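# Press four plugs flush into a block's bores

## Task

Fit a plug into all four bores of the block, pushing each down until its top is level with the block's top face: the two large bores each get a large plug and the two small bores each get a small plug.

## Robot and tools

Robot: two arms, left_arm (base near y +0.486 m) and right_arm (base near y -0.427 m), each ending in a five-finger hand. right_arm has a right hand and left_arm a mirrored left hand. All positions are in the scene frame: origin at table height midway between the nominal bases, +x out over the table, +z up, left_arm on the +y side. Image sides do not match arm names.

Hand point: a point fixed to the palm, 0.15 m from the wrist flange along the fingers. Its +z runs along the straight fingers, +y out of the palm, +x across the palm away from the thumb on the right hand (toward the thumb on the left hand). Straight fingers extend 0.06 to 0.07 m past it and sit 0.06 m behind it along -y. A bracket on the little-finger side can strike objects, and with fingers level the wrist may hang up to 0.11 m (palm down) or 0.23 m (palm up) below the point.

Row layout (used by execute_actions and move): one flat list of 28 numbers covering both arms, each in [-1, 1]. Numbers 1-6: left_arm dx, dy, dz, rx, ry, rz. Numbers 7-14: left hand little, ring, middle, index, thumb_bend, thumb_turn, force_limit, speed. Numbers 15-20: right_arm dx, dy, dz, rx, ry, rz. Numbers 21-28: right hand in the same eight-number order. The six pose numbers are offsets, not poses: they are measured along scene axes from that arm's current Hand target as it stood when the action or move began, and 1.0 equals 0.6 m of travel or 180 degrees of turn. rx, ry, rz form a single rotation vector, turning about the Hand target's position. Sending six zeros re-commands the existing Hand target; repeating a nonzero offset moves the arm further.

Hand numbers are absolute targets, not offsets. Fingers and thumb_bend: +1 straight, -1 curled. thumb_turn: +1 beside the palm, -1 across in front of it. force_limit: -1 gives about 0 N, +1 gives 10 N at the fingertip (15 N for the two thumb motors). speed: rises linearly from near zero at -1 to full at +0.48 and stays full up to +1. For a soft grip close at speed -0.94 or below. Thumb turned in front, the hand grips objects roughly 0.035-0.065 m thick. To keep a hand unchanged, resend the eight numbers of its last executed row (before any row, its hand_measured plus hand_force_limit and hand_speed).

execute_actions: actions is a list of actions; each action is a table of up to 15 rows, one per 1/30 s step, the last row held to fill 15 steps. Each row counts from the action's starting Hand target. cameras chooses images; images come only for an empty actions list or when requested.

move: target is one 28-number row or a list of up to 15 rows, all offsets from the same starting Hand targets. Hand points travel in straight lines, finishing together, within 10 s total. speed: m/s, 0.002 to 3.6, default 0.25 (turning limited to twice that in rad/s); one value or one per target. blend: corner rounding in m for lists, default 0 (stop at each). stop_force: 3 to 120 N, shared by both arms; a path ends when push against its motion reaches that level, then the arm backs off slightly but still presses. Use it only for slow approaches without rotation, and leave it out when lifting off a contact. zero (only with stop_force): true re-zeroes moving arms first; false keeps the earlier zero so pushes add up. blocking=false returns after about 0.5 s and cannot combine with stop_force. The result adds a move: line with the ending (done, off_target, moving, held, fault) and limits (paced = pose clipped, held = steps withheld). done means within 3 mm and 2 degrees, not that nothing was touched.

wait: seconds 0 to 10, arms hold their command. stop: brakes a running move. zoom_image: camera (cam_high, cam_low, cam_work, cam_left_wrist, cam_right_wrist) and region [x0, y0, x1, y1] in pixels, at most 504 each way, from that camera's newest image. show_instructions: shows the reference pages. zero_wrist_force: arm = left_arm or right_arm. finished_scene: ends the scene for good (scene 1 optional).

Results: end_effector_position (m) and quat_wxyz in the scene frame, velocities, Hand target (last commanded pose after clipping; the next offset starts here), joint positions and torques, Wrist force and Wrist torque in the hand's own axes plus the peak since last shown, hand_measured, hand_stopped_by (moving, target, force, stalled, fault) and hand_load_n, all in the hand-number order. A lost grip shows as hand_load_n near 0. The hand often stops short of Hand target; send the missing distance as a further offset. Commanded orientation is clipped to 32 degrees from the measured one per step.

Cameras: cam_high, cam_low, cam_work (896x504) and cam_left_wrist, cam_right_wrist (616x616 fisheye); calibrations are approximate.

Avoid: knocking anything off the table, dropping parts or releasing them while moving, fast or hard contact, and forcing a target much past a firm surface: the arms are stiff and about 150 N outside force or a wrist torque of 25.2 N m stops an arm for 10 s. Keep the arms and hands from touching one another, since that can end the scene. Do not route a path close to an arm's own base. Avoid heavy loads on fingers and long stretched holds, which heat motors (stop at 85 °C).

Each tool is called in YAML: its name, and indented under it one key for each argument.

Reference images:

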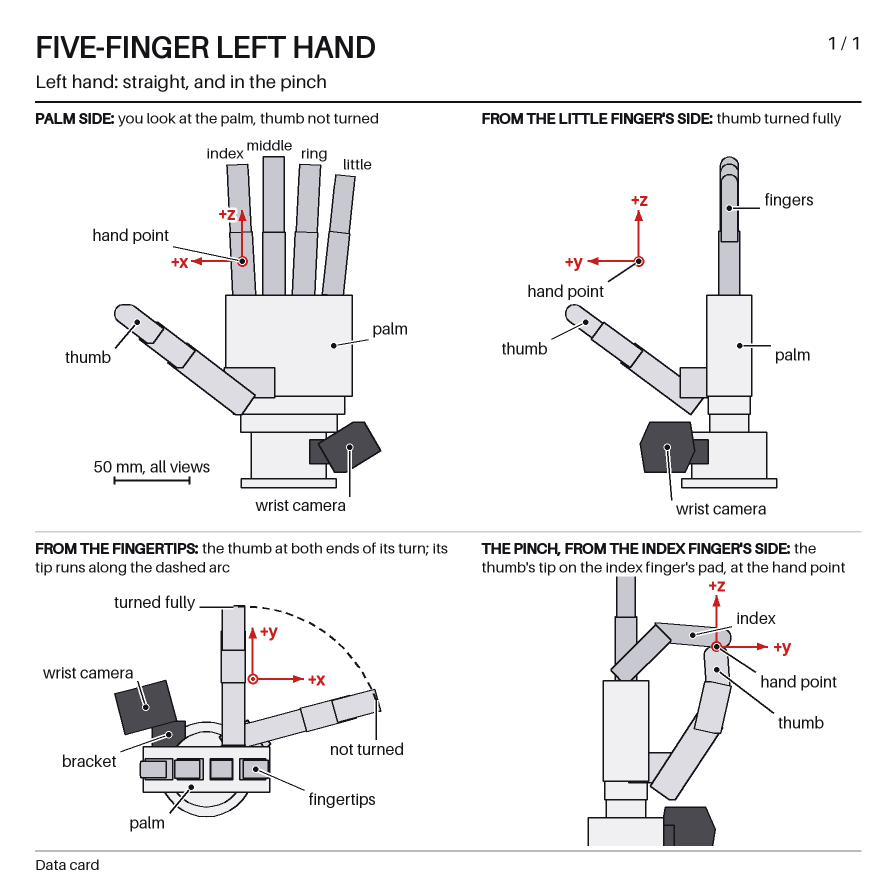

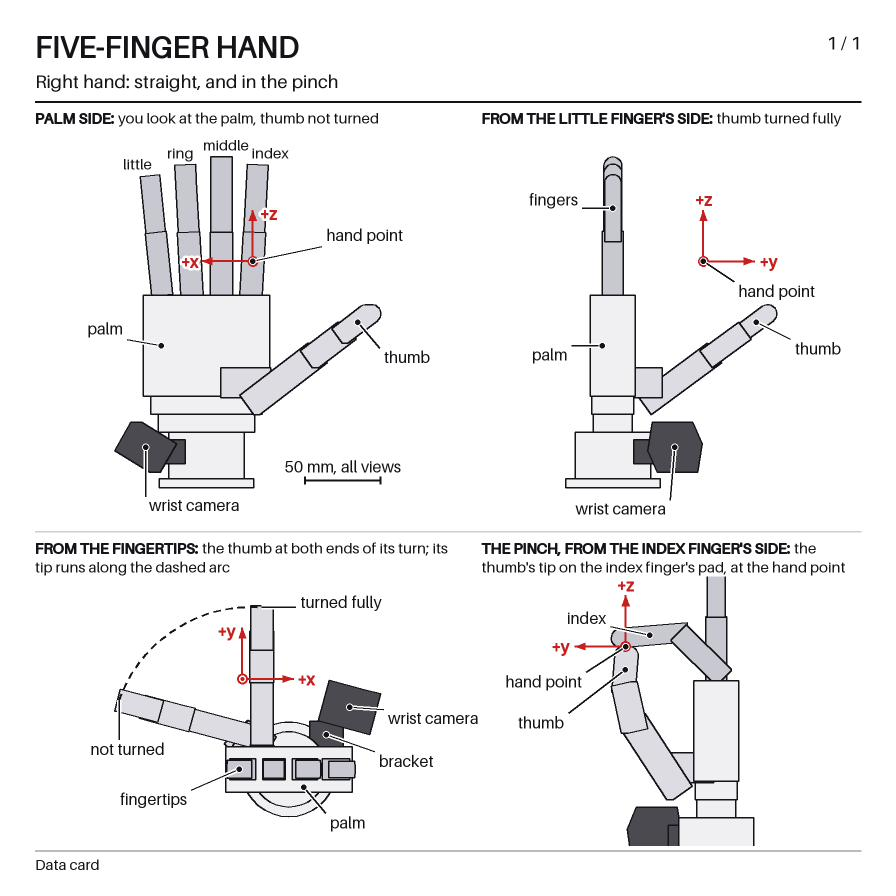

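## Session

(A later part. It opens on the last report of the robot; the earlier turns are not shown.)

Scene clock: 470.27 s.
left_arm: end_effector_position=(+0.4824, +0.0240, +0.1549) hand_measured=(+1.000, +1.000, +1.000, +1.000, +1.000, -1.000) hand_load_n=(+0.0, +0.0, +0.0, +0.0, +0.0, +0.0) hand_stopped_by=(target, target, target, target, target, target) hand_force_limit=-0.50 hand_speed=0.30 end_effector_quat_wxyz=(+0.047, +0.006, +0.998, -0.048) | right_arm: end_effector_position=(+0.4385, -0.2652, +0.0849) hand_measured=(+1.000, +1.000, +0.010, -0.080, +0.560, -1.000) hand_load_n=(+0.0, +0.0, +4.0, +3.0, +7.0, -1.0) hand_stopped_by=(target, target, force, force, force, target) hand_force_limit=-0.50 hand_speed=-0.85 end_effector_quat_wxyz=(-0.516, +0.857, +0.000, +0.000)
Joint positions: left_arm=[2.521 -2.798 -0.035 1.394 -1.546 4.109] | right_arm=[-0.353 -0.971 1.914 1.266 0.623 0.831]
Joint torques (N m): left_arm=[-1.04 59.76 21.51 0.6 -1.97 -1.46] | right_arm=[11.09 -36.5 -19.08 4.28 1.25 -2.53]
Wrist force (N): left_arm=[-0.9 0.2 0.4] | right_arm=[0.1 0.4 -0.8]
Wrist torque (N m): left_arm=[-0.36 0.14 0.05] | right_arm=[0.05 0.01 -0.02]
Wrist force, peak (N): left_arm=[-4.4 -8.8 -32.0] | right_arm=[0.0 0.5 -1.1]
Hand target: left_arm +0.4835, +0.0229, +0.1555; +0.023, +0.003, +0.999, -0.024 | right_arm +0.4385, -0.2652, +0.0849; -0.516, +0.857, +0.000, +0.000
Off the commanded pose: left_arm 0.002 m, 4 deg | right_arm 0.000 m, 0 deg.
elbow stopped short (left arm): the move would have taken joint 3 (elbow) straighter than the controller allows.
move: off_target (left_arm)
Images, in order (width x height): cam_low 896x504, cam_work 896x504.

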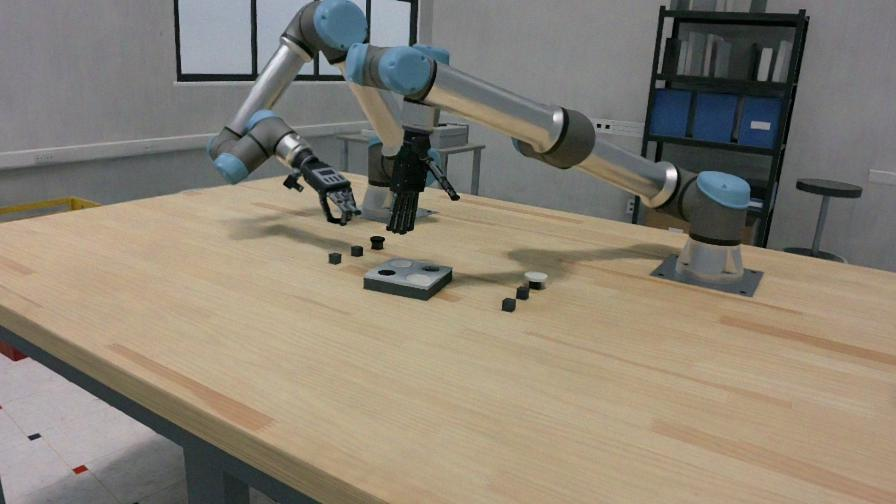

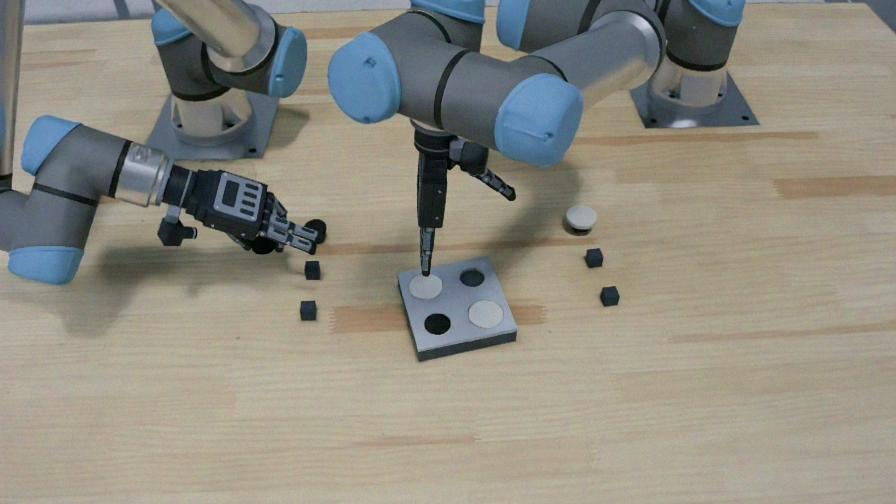

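move:
  target:
    - [0,0.45,0.08,0,0,0,1,1,1,1,1,-1,-0.5,0.3,0,0.1,0,0,0,0,1,1,-0.06,-0.1,0.45,-1,-0.5,-0.85]
    - [0,0.5,0.08,0,0,0,1,1,1,1,1,-1,-0.5,0.3,0.0743,0.4883,-0.010,0,0,0,1,1,-0.06,-0.1,0.45,-1,-0.5,-0.85]
  speed: 0.2
  cameras: ["all"]

zoom_image:
  camera: "cam_work"
  region: [440, 240, 510, 295]

zoom_image:
  camera: "cam_low"
  region: [400, 240, 460, 285]

zoom_image:
  camera: "cam_right_wrist"
  region: [270, 220, 420, 370]

Scene clock: 478.27 s.
left_arm: end_effector_position=(+0.4835, +0.3229, +0.2035) hand_measured=(+1.000, +1.000, +1.000, +1.000, +1.000, -1.000) hand_load_n=(+0.0, +0.0, +0.0, +0.0, +0.0, +0.0) hand_stopped_by=(target, target, target, target, target, target) hand_force_limit=-0.50 hand_speed=0.30 end_effector_quat_wxyz=(+0.023, +0.003, +0.999, -0.024) | right_arm: end_effector_position=(+0.4830, +0.0276, +0.0789) hand_measured=(+1.000, +1.000, +0.010, -0.080, +0.560, -1.000) hand_load_n=(+0.0, +0.0, +4.5, +3.0, +7.0, -0.5) hand_stopped_by=(target, target, force, force, force, target) hand_force_limit=-0.50 hand_speed=-0.85 end_effector_quat_wxyz=(-0.516, +0.857, +0.000, +0.000)
Joint positions: left_arm=[2.979 -2.134 -1.159 1.776 -1.531 4.563] | right_arm=[0.317 -0.906 1.451 0.566 0.55 2.097]
Joint torques (N m): left_arm=[-7.98 31.66 28.72 -3.04 1.76 -1.66] | right_arm=[10.5 -37.8 -24.48 1.65 -3.35 2.25]
Wrist force (N): left_arm=[-0.8 0.2 0.7] | right_arm=[0.0 0.8 -0.6]
Wrist torque (N m): left_arm=[-0.38 0.13 0.08] | right_arm=[0.08 0.04 0.05]
Wrist force, peak (N): left_arm=[-1.1 2.0 0.2] | right_arm=[-0.3 1.6 -2.2]
Hand target: left_arm +0.4835, +0.3229, +0.2035; +0.023, +0.003, +0.999, -0.024 | right_arm +0.4830, +0.0278, +0.0789; -0.516, +0.857, +0.000, +0.000
Off the commanded pose: left_arm 0.000 m, 0 deg | right_arm 0.000 m, 0 deg.
move: done
camera_calibration:
cam_left_wrist: T_world_to_cam=[[-0.252299, -0.967502, 0.0169119, 0.434107], [-0.863632, 0.233027, 0.447033, 0.255499], [-0.436446, 0.0981803, -0.894358, 0.481579], [0, 0, 0, 1]] pos_world=[0.540365, 0.313179, 0.309146]
cam_right_wrist: T_world_to_cam=[[0.30524, -0.444122, -0.842368, -0.0760939], [-0.83573, -0.548977, -0.013398, 0.422974], [-0.45649, 0.708082, -0.538736, 0.356389], [0, 0, 0, 1]] pos_world=[0.539407, -0.0539445, 0.133567]

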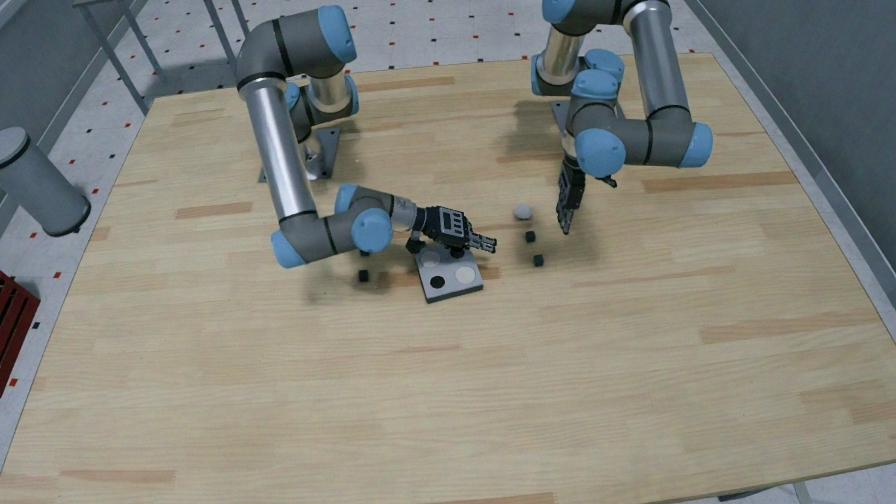

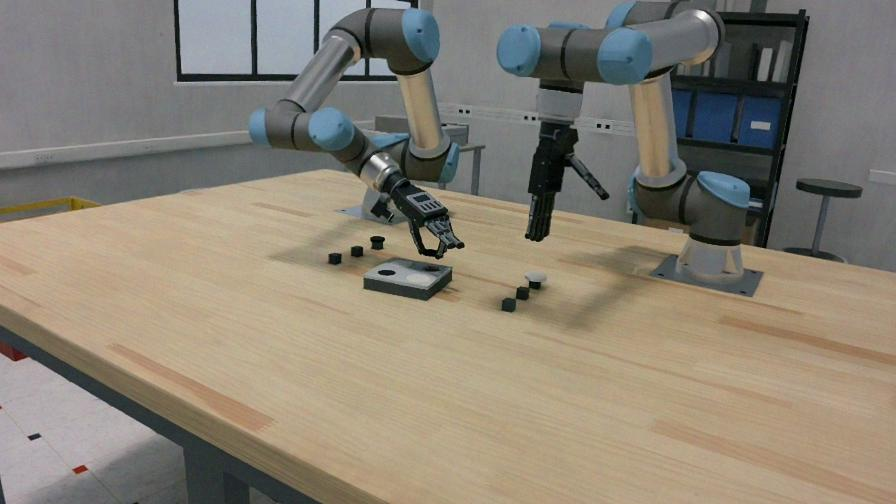

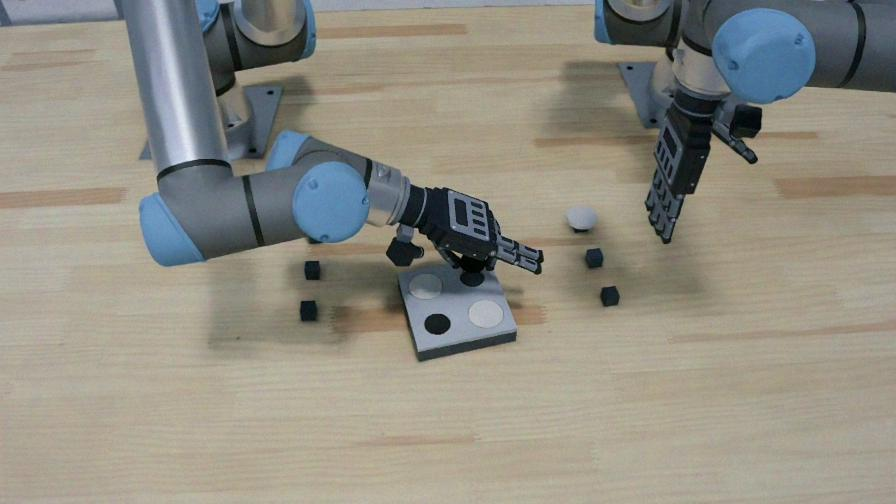

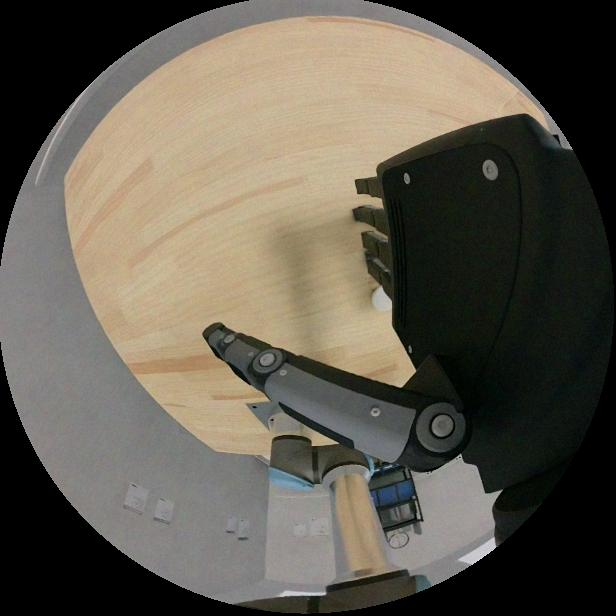

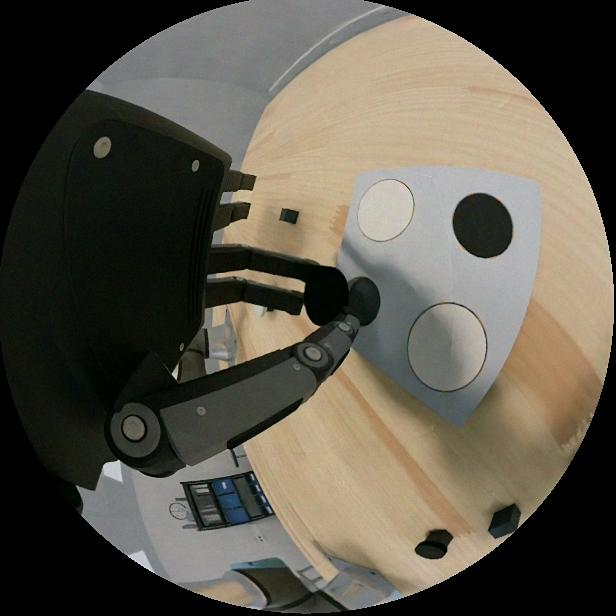

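Scaled by 7.200 from the camera's 896x504 image, which has a finer 1280x720 frame.

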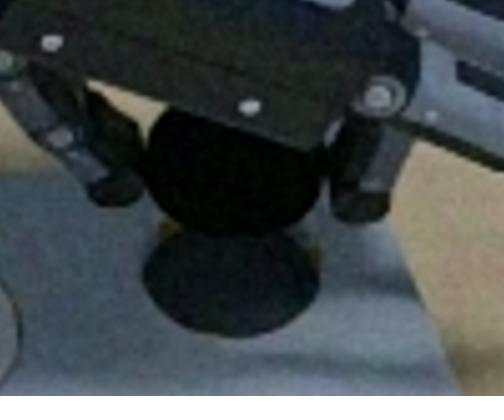

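Scaled by 8.400 from the camera's 896x504 image, which has a finer 1280x720 frame.

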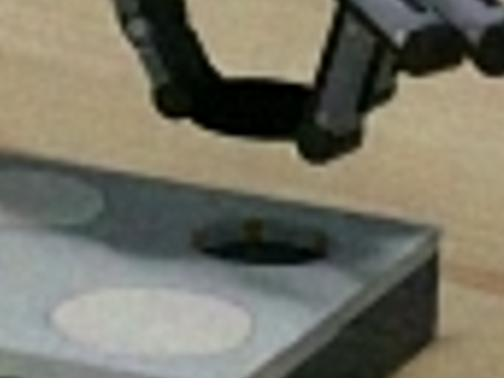

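Scaled by 3.360 from the camera's 616x616 image, which has a finer 880x880 frame.

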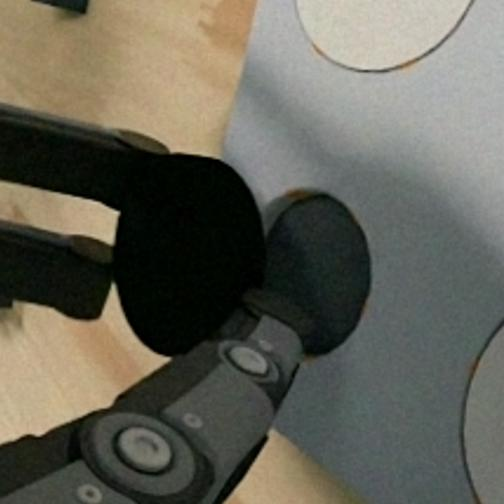

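move:
  target:
    - [0,0,0,0,0,0,1,1,1,1,1,-1,-0.5,0.3,-0.0012,0.0002,-0.038,0,0,0,1,1,-0.06,-0.1,0.45,-1,-0.5,-0.85]
    - [0,0,0,0,0,0,1,1,1,1,1,-1,-0.5,0.3,-0.0012,0.0002,-0.052,0,0,0,1,1,-0.06,-0.1,0.45,-1,-0.5,-0.85]
  speed: [0.05,0.008]
  stop_force: 4
  cameras: ["cam_low","cam_work","cam_right_wrist"]

zoom_image:
  camera: "cam_work"
  region: [440, 240, 510, 295]

zoom_image:
  camera: "cam_low"
  region: [400, 240, 460, 285]

zoom_image:
  camera: "cam_right_wrist"
  region: [295, 260, 365, 330]

Scene clock: 490.30 s.
left_arm: end_effector_position=(+0.4835, +0.3229, +0.2035) hand_measured=(+1.000, +1.000, +1.000, +1.000, +1.000, -1.000) hand_load_n=(+0.0, +0.0, +0.0, +0.0, +0.0, +0.0) hand_stopped_by=(target, target, target, target, target, target) hand_force_limit=-0.50 hand_speed=0.30 end_effector_quat_wxyz=(+0.023, +0.003, +0.999, -0.024) | right_arm: end_effector_position=(+0.4823, +0.0279, +0.0513) hand_measured=(+1.000, +1.000, +0.010, -0.080, +0.560, -1.000) hand_load_n=(+0.0, +0.0, +4.5, +3.5, +6.5, -1.0) hand_stopped_by=(target, target, force, force, force, target) hand_force_limit=-0.50 hand_speed=-0.85 end_effector_quat_wxyz=(-0.516, +0.857, +0.000, +0.000)
Joint positions: left_arm=[2.979 -2.134 -1.159 1.776 -1.531 4.563] | right_arm=[0.318 -0.871 1.472 0.509 0.55 2.099]
Joint torques (N m): left_arm=[-8.06 31.23 28.48 -5.2 -1.62 -1.5] | right_arm=[9.73 -45.67 -24.58 3.29 0.87 1.97]
Wrist force (N): left_arm=[-0.7 0.3 0.4] | right_arm=[0.0 -3.2 -4.2]
Wrist torque (N m): left_arm=[-0.37 0.12 0.09] | right_arm=[-0.16 0.09 -0.09]
Wrist force, peak (N): left_arm=[-0.9 0.3 0.9] | right_arm=[-0.5 -8.1 -8.0]
Hand target: left_arm +0.4835, +0.3229, +0.2035; +0.023, +0.003, +0.999, -0.024 | right_arm +0.4823, +0.0279, +0.0513; -0.516, +0.857, +0.000, +0.000 (not the last commanded pose)
Off the commanded pose: left_arm 0.000 m, 0 deg | right_arm 0.004 m, 0 deg.
move: contact (right_arm); path passed 1 of 2 targets
camera_calibration:
cam_right_wrist: T_world_to_cam=[[0.30524, -0.444122, -0.842368, -0.0990407], [-0.83573, -0.548977, -0.013398, 0.422129], [-0.45649, 0.708082, -0.538736, 0.341059], [0, 0, 0, 1]] pos_world=[0.538707, -0.0537445, 0.105967]
Images, in order (width x height): cam_low 896x504, cam_work 896x504, cam_right_wrist 616x616.

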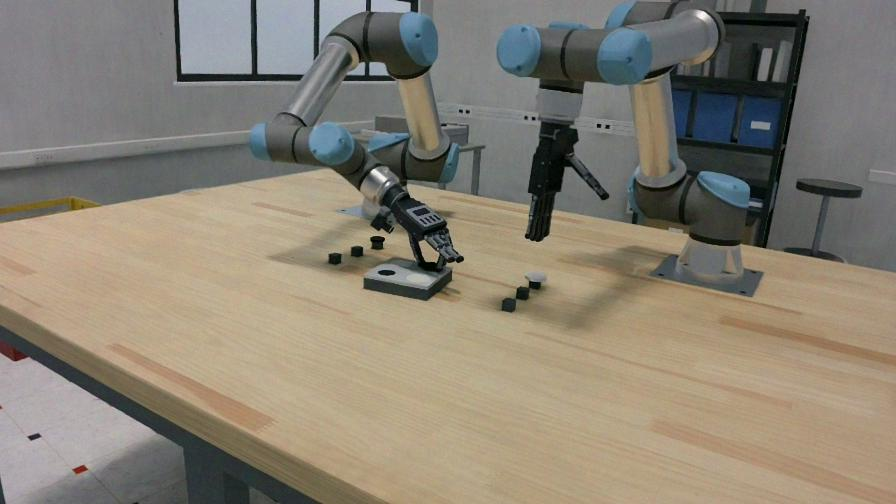

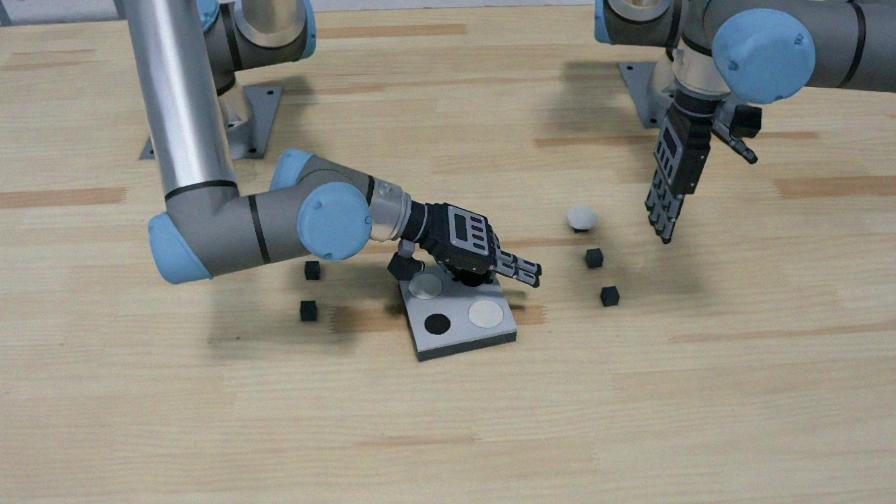

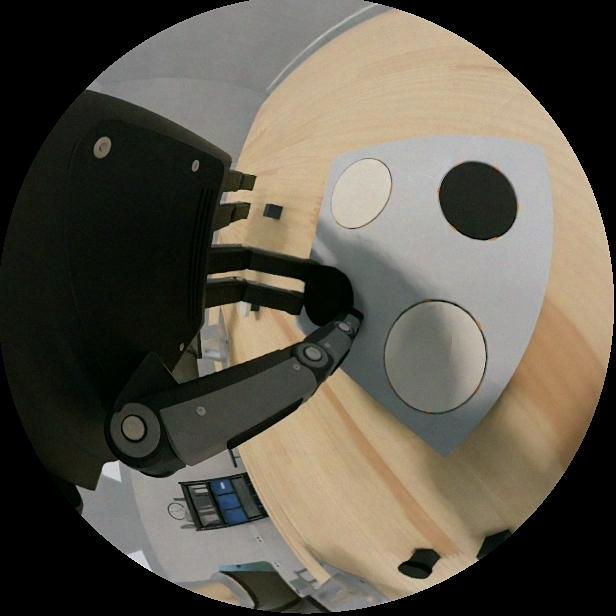

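Scaled by 7.200 from the camera's 896x504 image, which has a finer 1280x720 frame.

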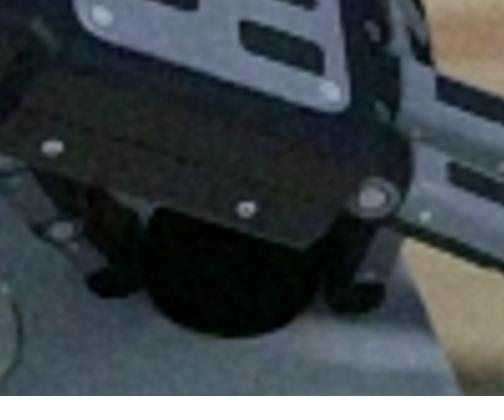

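Scaled by 8.400 from the camera's 896x504 image, which has a finer 1280x720 frame.

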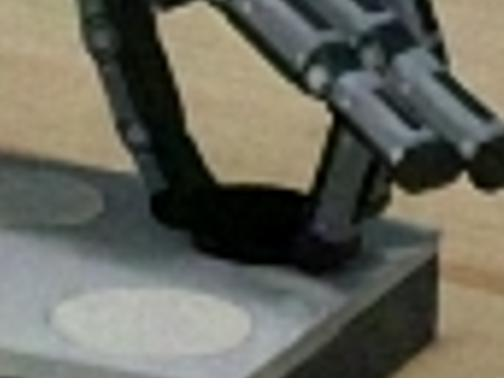

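Scaled by 7.200 from the camera's 616x616 image, which has a finer 880x880 frame.

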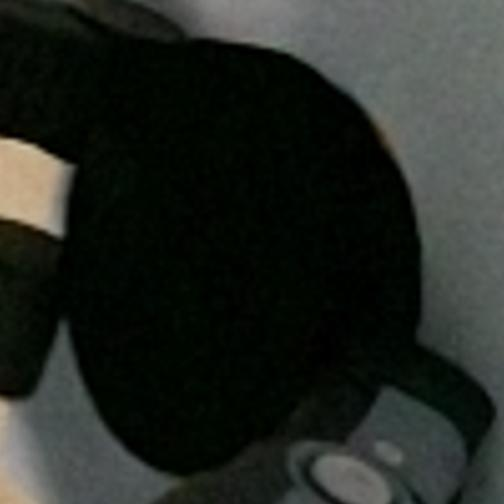

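move:
  target: [0,0,0,0,0,0,1,1,1,1,1,-1,-0.5,0.3,0,0,0.0017,0,0,0,1,1,-0.06,-0.1,0.45,-1,-0.5,-0.85]
  speed: 0.02

move:
  target: [0,0,0,0,0,0,1,1,1,1,1,-1,-0.5,0.3,0,0,0,0,0,0,1,1,0.04,-0.045,0.6,-1,-0.5,-0.9]
  speed: 0.02
  cameras: ["cam_low","cam_work","cam_right_wrist"]

zoom_image:
  camera: "cam_work"
  region: [440, 240, 510, 295]

zoom_image:
  camera: "cam_low"
  region: [400, 240, 460, 285]

zoom_image:
  camera: "cam_right_wrist"
  region: [295, 260, 365, 330]

Scene clock: 496.83 s.
left_arm: end_effector_position=(+0.4835, +0.3229, +0.2035) hand_measured=(+1.000, +1.000, +1.000, +1.000, +1.000, -1.000) hand_load_n=(+0.0, +0.0, +0.0, +0.0, +0.0, +0.0) hand_stopped_by=(target, target, target, target, target, target) hand_force_limit=-0.50 hand_speed=0.30 end_effector_quat_wxyz=(+0.023, +0.003, +0.999, -0.024) | right_arm: end_effector_position=(+0.4823, +0.0279, +0.0523) hand_measured=(+1.000, +1.000, +0.010, -0.080, +0.560, -1.000) hand_load_n=(-0.5, +0.0, +4.0, +2.5, +7.0, -1.0) hand_stopped_by=(target, target, force, force, force, target) hand_force_limit=-0.50 hand_speed=-0.85 end_effector_quat_wxyz=(-0.516, +0.857, +0.000, +0.000)
Joint positions: left_arm=[2.979 -2.134 -1.159 1.776 -1.531 4.563] | right_arm=[0.318 -0.873 1.472 0.511 0.55 2.099]
Joint torques (N m): left_arm=[-8.35 31.47 28.09 -5.14 -1.66 -1.44] | right_arm=[10.04 -45.63 -24.39 3.3 0.96 2.06]
Wrist force (N): left_arm=[-0.6 0.2 0.6] | right_arm=[-0.3 0.6 -0.6]
Wrist torque (N m): left_arm=[-0.38 0.11 0.11] | right_arm=[0.06 0.08 -0.04]
Wrist force, peak (N): left_arm=[-1.3 0.3 0.6] | right_arm=[-0.3 -3.5 -4.1]
Hand target: left_arm +0.4835, +0.3229, +0.2035; +0.023, +0.003, +0.999, -0.024 | right_arm +0.4823, +0.0279, +0.0523; -0.516, +0.857, +0.000, +0.000
Off the commanded pose: left_arm 0.000 m, 0 deg | right_arm 0.000 m, 0 deg.
move: done

Scene clock: 497.37 s.
left_arm: end_effector_position=(+0.4835, +0.3229, +0.2035) hand_measured=(+1.000, +1.000, +1.000, +1.000, +1.000, -1.000) hand_load_n=(+0.0, +0.0, +0.0, +0.0, +0.0, +0.0) hand_stopped_by=(target, target, target, target, target, target) hand_force_limit=-0.50 hand_speed=0.30 end_effector_quat_wxyz=(+0.023, +0.003, +0.999, -0.024) | right_arm: end_effector_position=(+0.4823, +0.0279, +0.0523) hand_measured=(+1.000, +1.000, +0.040, -0.044, +0.600, -1.000) hand_load_n=(+0.0, +0.0, +0.0, +0.0, +0.0, +0.0) hand_stopped_by=(target, target, target, target, target, target) hand_force_limit=-0.50 hand_speed=-0.90 end_effector_quat_wxyz=(-0.516, +0.857, +0.000, +0.000)
Joint positions: left_arm=[2.979 -2.134 -1.159 1.776 -1.531 4.563] | right_arm=[0.318 -0.873 1.472 0.511 0.55 2.099]
Joint torques (N m): left_arm=[-8.09 31.26 27.55 -5.12 -1.71 -1.48] | right_arm=[9.93 -40.67 -21.75 1.44 0.89 1.99]
Wrist force (N): left_arm=[-0.7 0.4 0.4] | right_arm=[0.0 0.3 -0.7]
Wrist torque (N m): left_arm=[-0.34 0.11 0.09] | right_arm=[0.01 0.05 -0.04]
Wrist force, peak (N): left_arm=[-0.8 0.4 1.0] | right_arm=[-0.4 0.4 -0.9]
Hand target: left_arm +0.4835, +0.3229, +0.2035; +0.023, +0.003, +0.999, -0.024 | right_arm +0.4823, +0.0279, +0.0523; -0.516, +0.857, +0.000, +0.000
Off the commanded pose: left_arm 0.000 m, 0 deg | right_arm 0.000 m, 0 deg.
move: done
camera_calibration:
cam_right_wrist: T_world_to_cam=[[0.30524, -0.444122, -0.842368, -0.0981984], [-0.83573, -0.548977, -0.013398, 0.422142], [-0.45649, 0.708082, -0.538736, 0.341597], [0, 0, 0, 1]] pos_world=[0.538707, -0.0537445, 0.106967]
Images, in order (width x height): cam_low 896x504, cam_work 896x504, cam_right_wrist 616x616.

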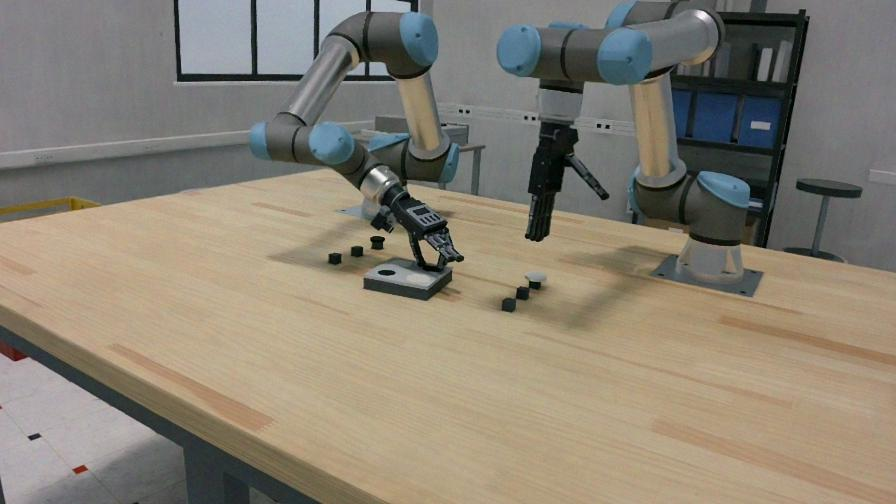

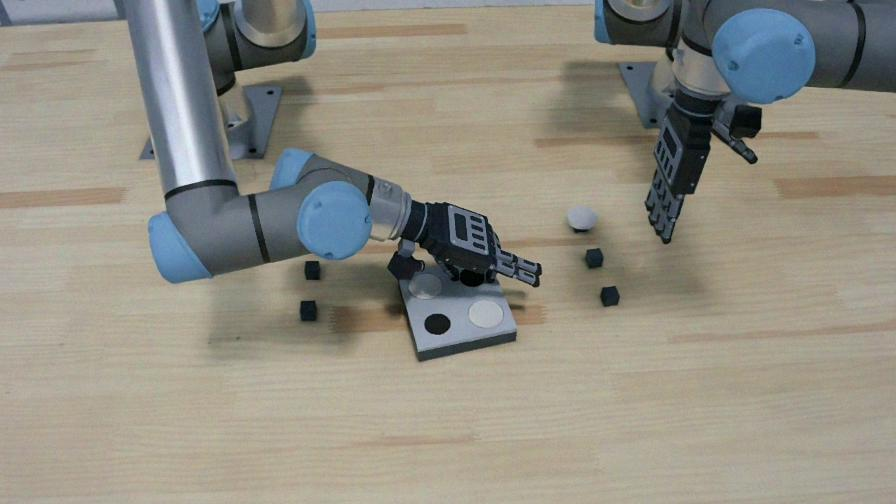

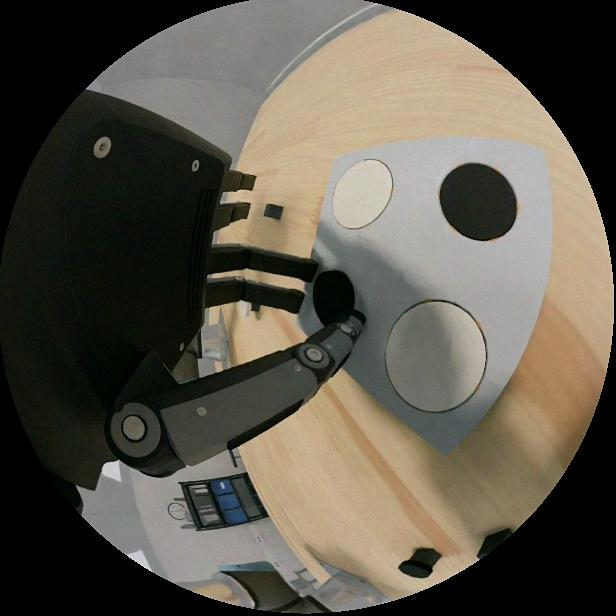

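Scaled by 7.200 from the camera's 896x504 image, which has a finer 1280x720 frame.

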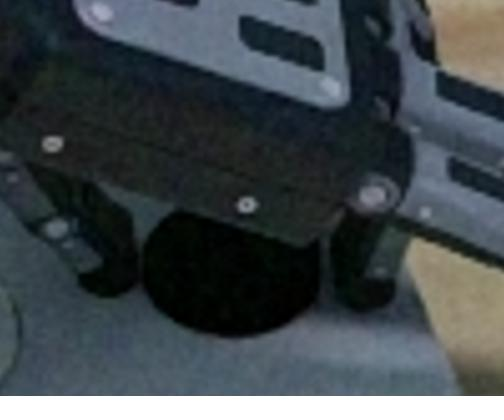

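Scaled by 8.400 from the camera's 896x504 image, which has a finer 1280x720 frame.

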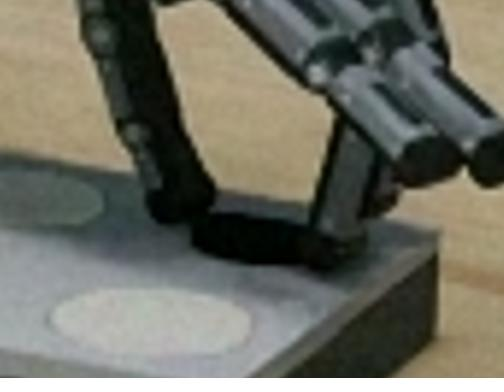

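Scaled by 7.200 from the camera's 616x616 image, which has a finer 880x880 frame.

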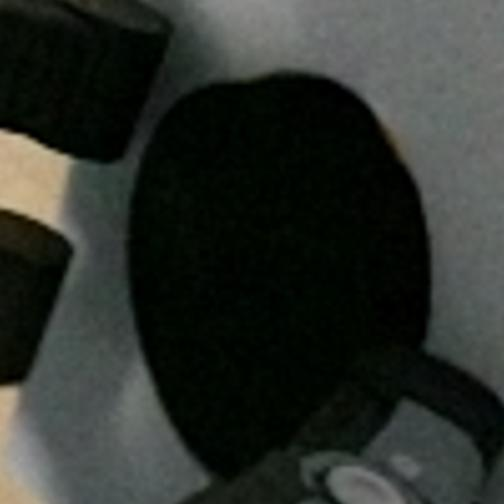

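move:
  target:
    - [0,0,0,0,0,0,1,1,1,1,1,-1,-0.5,0.3,0,0,0.1,0,0,0,1,1,0.04,-0.045,0.6,-1,-0.5,-0.9]
    - [0,0,0,0,0,0,1,1,1,1,1,-1,-0.5,0.3,-0.0175,-0.1165,0.113,-0.3444,0,0,1,1,1,1,1,-1,-0.5,0.3]
  speed: [0.15,0.25]
  cameras: ["cam_low","cam_work","cam_left_wrist"]

zoom_image:
  camera: "cam_work"
  region: [390, 240, 550, 370]

zoom_image:
  camera: "cam_low"
  region: [400, 240, 460, 285]

Scene clock: 505.47 s.
left_arm: end_effector_position=(+0.4835, +0.3229, +0.2035) hand_measured=(+1.000, +1.000, +1.000, +1.000, +1.000, -1.000) hand_load_n=(+0.0, +0.0, +0.0, +0.0, +0.0, +0.0) hand_stopped_by=(target, target, target, target, target, target) hand_force_limit=-0.50 hand_speed=0.30 end_effector_quat_wxyz=(+0.023, +0.003, +0.999, -0.024) | right_arm: end_effector_position=(+0.4718, -0.0420, +0.1201) hand_measured=(+1.000, +1.000, +1.000, +1.000, +1.000, -1.000) hand_load_n=(+0.0, +0.0, +0.0, +0.0, +0.0, +0.0) hand_stopped_by=(target, target, target, target, target, target) hand_force_limit=-0.50 hand_speed=0.30 end_effector_quat_wxyz=(-0.001, +1.000, +0.000, +0.000)
Joint positions: left_arm=[2.979 -2.134 -1.159 1.776 -1.531 4.563] | right_arm=[0.625 -0.692 0.854 1.408 1.57 2.143]
Joint torques (N m): left_arm=[-8.11 31.59 27.57 -5.12 -1.59 -1.34] | right_arm=[-12.41 -43.42 -20.45 3.83 2.36 -2.94]
Wrist force (N): left_arm=[-0.9 0.4 0.5] | right_arm=[0.2 -0.1 0.3]
Wrist torque (N m): left_arm=[-0.36 0.15 0.08] | right_arm=[-0.04 -0.11 0.03]
Wrist force, peak (N): left_arm=[-1.0 0.5 0.9] | right_arm=[-0.3 1.8 -0.3]
Hand target: left_arm +0.4835, +0.3229, +0.2035; +0.023, +0.003, +0.999, -0.024 | right_arm +0.4718, -0.0420, +0.1201; -0.001, +1.000, +0.000, +0.000
Off the commanded pose: left_arm 0.000 m, 0 deg | right_arm 0.000 m, 0 deg.
move: done
camera_calibration:
cam_left_wrist: T_world_to_cam=[[-0.252328, -0.967495, 0.0168487, 0.434043], [-0.863565, 0.23301, 0.447171, 0.255449], [-0.436561, 0.0982837, -0.89429, 0.481598], [0, 0, 0, 1]] pos_world=[0.540365, 0.313079, 0.309146]
Images, in order (width x height): cam_low 896x504, cam_work 896x504, cam_left_wrist 616x616.

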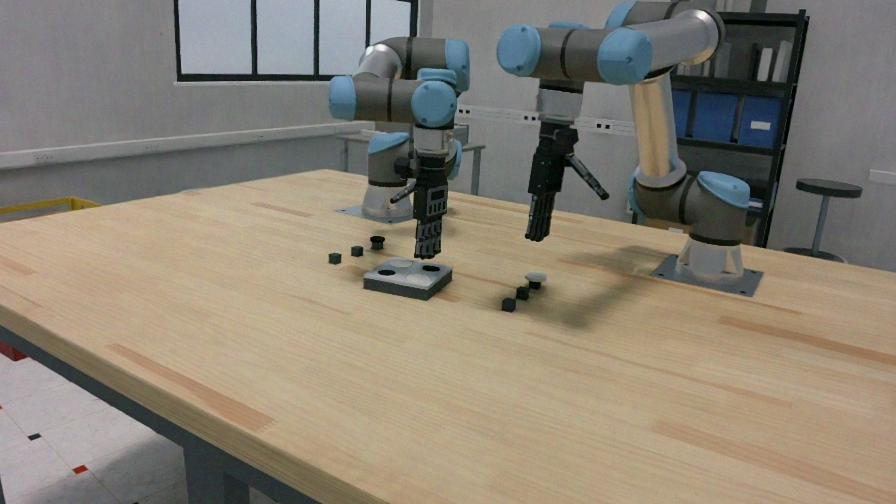

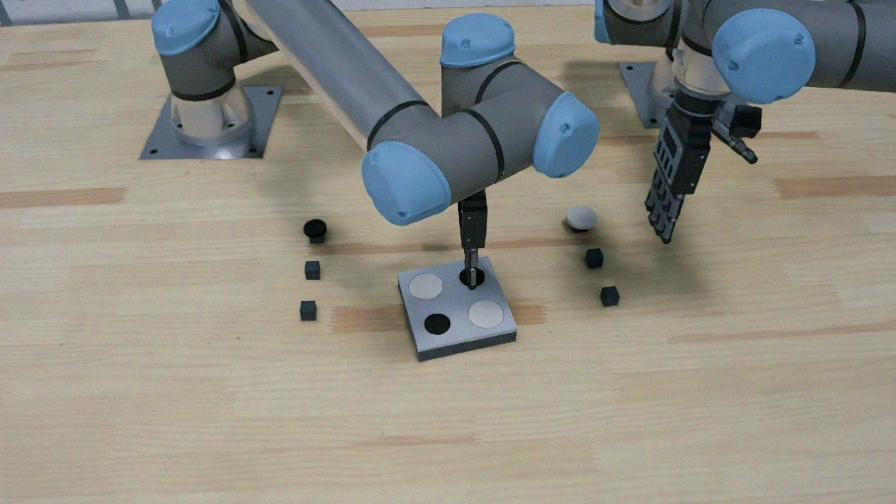

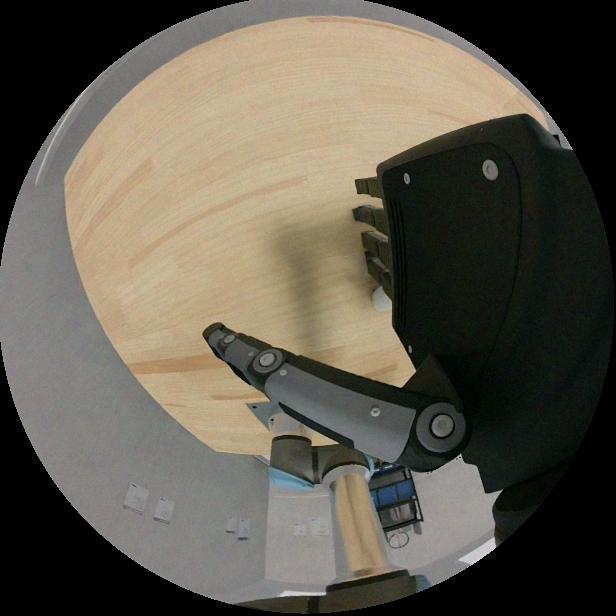

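Scaled by 3.150 from the camera's 896x504 image, which has a finer 1280x720 frame.

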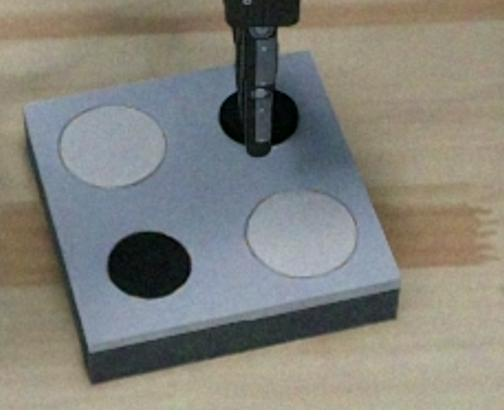

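Scaled by 8.400 from the camera's 896x504 image, which has a finer 1280x720 frame.

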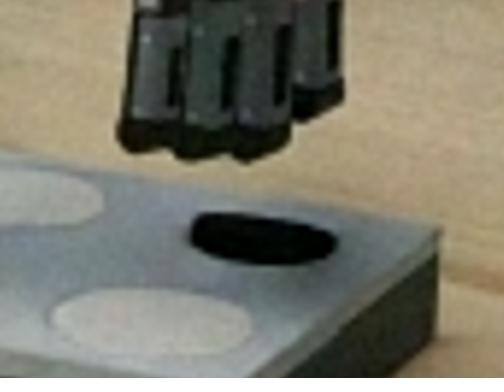

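move:
  target: [0,0,0,0,0,0,1,1,1,1,1,-1,-0.5,0.3,0,0,-0.055,0,0,0,1,1,1,1,1,-1,-0.5,0.3]
  speed: 0.012
  stop_force: 35

move:
  target: [0,0,0,0,0,0,1,1,1,1,1,-1,-0.5,0.3,0,-0.2,0.1,0,0,0,1,1,1,1,1,-1,-0.5,0.3]
  speed: 0.2
  cameras: ["cam_low","cam_work"]

zoom_image:
  camera: "cam_low"
  region: [350, 240, 470, 310]

zoom_image:
  camera: "cam_work"
  region: [390, 240, 550, 370]

Scene clock: 512.33 s.
left_arm: end_effector_position=(+0.4835, +0.3229, +0.2035) hand_measured=(+1.000, +1.000, +1.000, +1.000, +1.000, -1.000) hand_load_n=(+0.0, +0.0, +0.0, +0.0, +0.0, +0.0) hand_stopped_by=(target, target, target, target, target, target) hand_force_limit=-0.50 hand_speed=0.30 end_effector_quat_wxyz=(+0.023, +0.003, +0.999, -0.024) | right_arm: end_effector_position=(+0.4718, -0.0420, +0.0990) hand_measured=(+1.000, +1.000, +1.000, +1.000, +1.000, -1.000) hand_load_n=(+0.0, +0.0, +1.0, +0.0, +0.0, +0.0) hand_stopped_by=(target, target, target, target, target, target) hand_force_limit=-0.50 hand_speed=0.30 end_effector_quat_wxyz=(-0.001, +1.000, +0.000, +0.000)
Joint positions: left_arm=[2.979 -2.134 -1.159 1.776 -1.531 4.563] | right_arm=[0.625 -0.681 0.887 1.363 1.57 2.143]
Joint torques (N m): left_arm=[-8.3 31.82 26.29 -4.99 -1.53 -1.21] | right_arm=[-10.53 -31.03 -14.54 2.47 1.27 -1.54]
Wrist force (N): left_arm=[-0.6 0.2 0.4] | right_arm=[6.6 -3.3 -37.5]
Wrist torque (N m): left_arm=[-0.37 0.11 0.10] | right_arm=[2.31 1.11 0.34]
Wrist force, peak (N): left_arm=[-1.0 0.2 1.0] | right_arm=[7.9 -4.1 -48.8]
Hand target: left_arm +0.4835, +0.3229, +0.2035; +0.023, +0.003, +0.999, -0.024 | right_arm +0.4718, -0.0420, +0.0990; -0.001, +1.000, +0.000, +0.000 (not the last commanded pose)
Off the commanded pose: left_arm 0.000 m, 0 deg | right_arm 0.012 m, 0 deg.
move: contact (right_arm)

Scene clock: 513.50 s.
left_arm: end_effector_position=(+0.4835, +0.3229, +0.2035) hand_measured=(+1.000, +1.000, +1.000, +1.000, +1.000, -1.000) hand_load_n=(+0.0, +0.0, +0.0, +0.0, +0.0, -0.5) hand_stopped_by=(target, target, target, target, target, target) hand_force_limit=-0.50 hand_speed=0.30 end_effector_quat_wxyz=(+0.023, +0.003, +0.999, -0.024) | right_arm: end_effector_position=(+0.4718, -0.1619, +0.1590) hand_measured=(+1.000, +1.000, +1.000, +1.000, +1.000, -1.000) hand_load_n=(+0.0, +0.0, +0.0, +0.0, +0.0, +0.0) hand_stopped_by=(target, target, target, target, target, target) hand_force_limit=-0.50 hand_speed=0.30 end_effector_quat_wxyz=(-0.001, +1.000, +0.000, +0.000)
Joint positions: left_arm=[2.979 -2.134 -1.159 1.776 -1.531 4.563] | right_arm=[0.439 -0.933 1.176 1.326 1.569 1.958]
Joint torques (N m): left_arm=[-8.14 31.62 26.41 -4.97 -1.65 -1.24] | right_arm=[-5.93 -47.59 -13.23 3.03 -0.93 0.53]
Wrist force (N): left_arm=[-0.6 0.4 0.7] | right_arm=[0.2 0.4 0.4]
Wrist torque (N m): left_arm=[-0.36 0.11 0.10] | right_arm=[0.03 -0.06 -0.04]
Wrist force, peak (N): left_arm=[-1.0 0.3 0.7] | right_arm=[6.5 -2.9 -37.0]
Hand target: left_arm +0.4835, +0.3229, +0.2035; +0.023, +0.003, +0.999, -0.024 | right_arm +0.4718, -0.1620, +0.1590; -0.001, +1.000, +0.000, +0.000
Off the commanded pose: left_arm 0.000 m, 0 deg | right_arm 0.000 m, 0 deg.
move: done
Images, in order (width x height): cam_low 896x504, cam_work 896x504.

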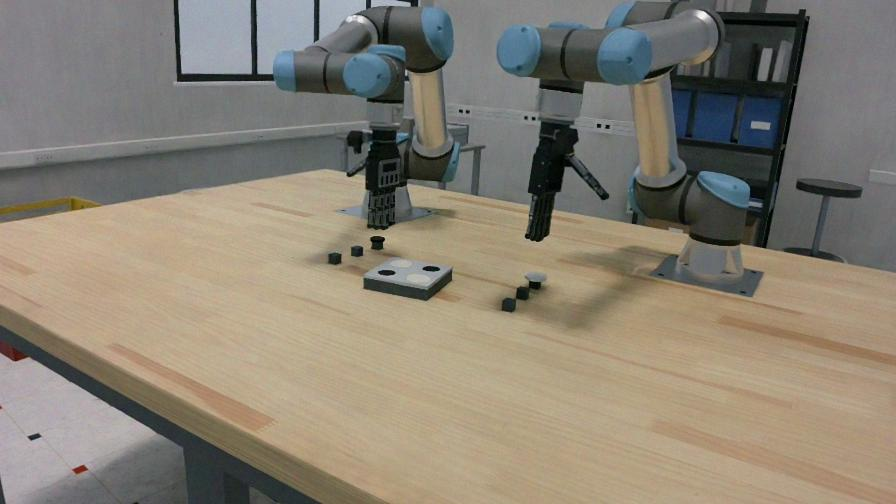

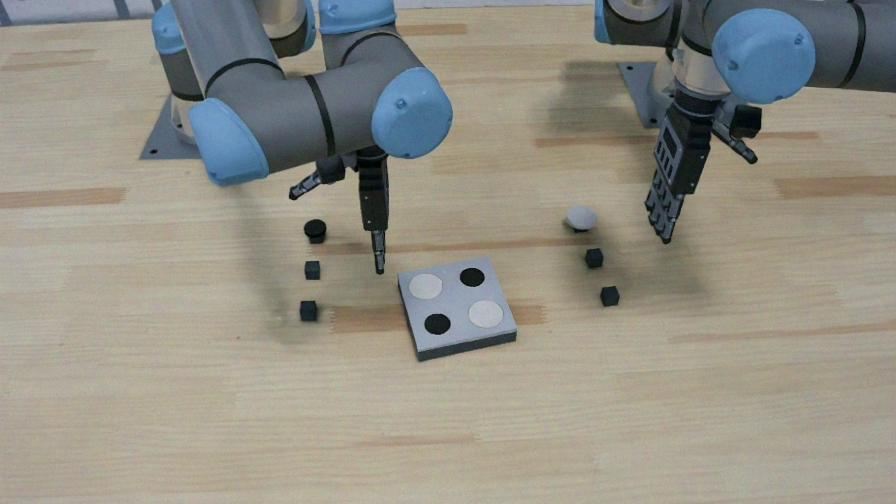

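Scaled by 4.200 from the camera's 896x504 image, which has a finer 1280x720 frame.

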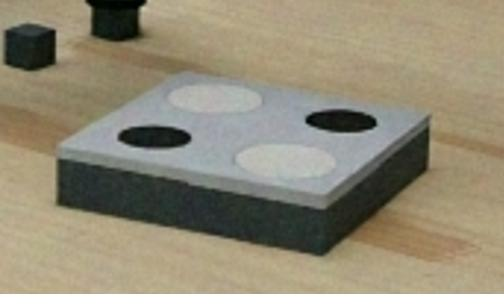

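Scaled by 3.150 from the camera's 896x504 image, which has a finer 1280x720 frame.

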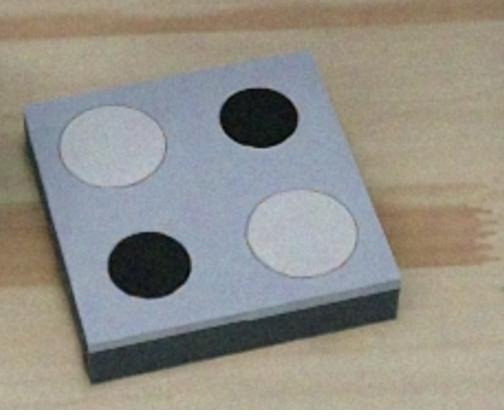

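zoom_image:
  camera: "cam_low"
  region: [375, 255, 440, 290]

zoom_image:
  camera: "cam_high"
  region: [400, 230, 500, 310]

Scaled by 7.754 from the camera's 896x504 image, which has a finer 1280x720 frame.

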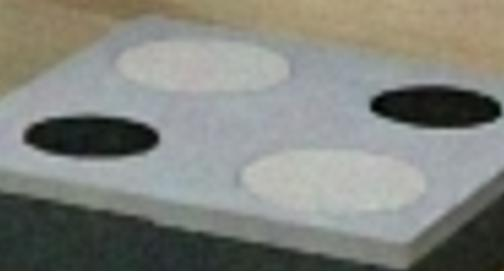

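This scene's latest camera images include none from cam_high. They are from: cam_low, cam_work. cam_high's image comes with the result of a call that names it in "cameras".

finished_scene:

The scene is finished: the task was done.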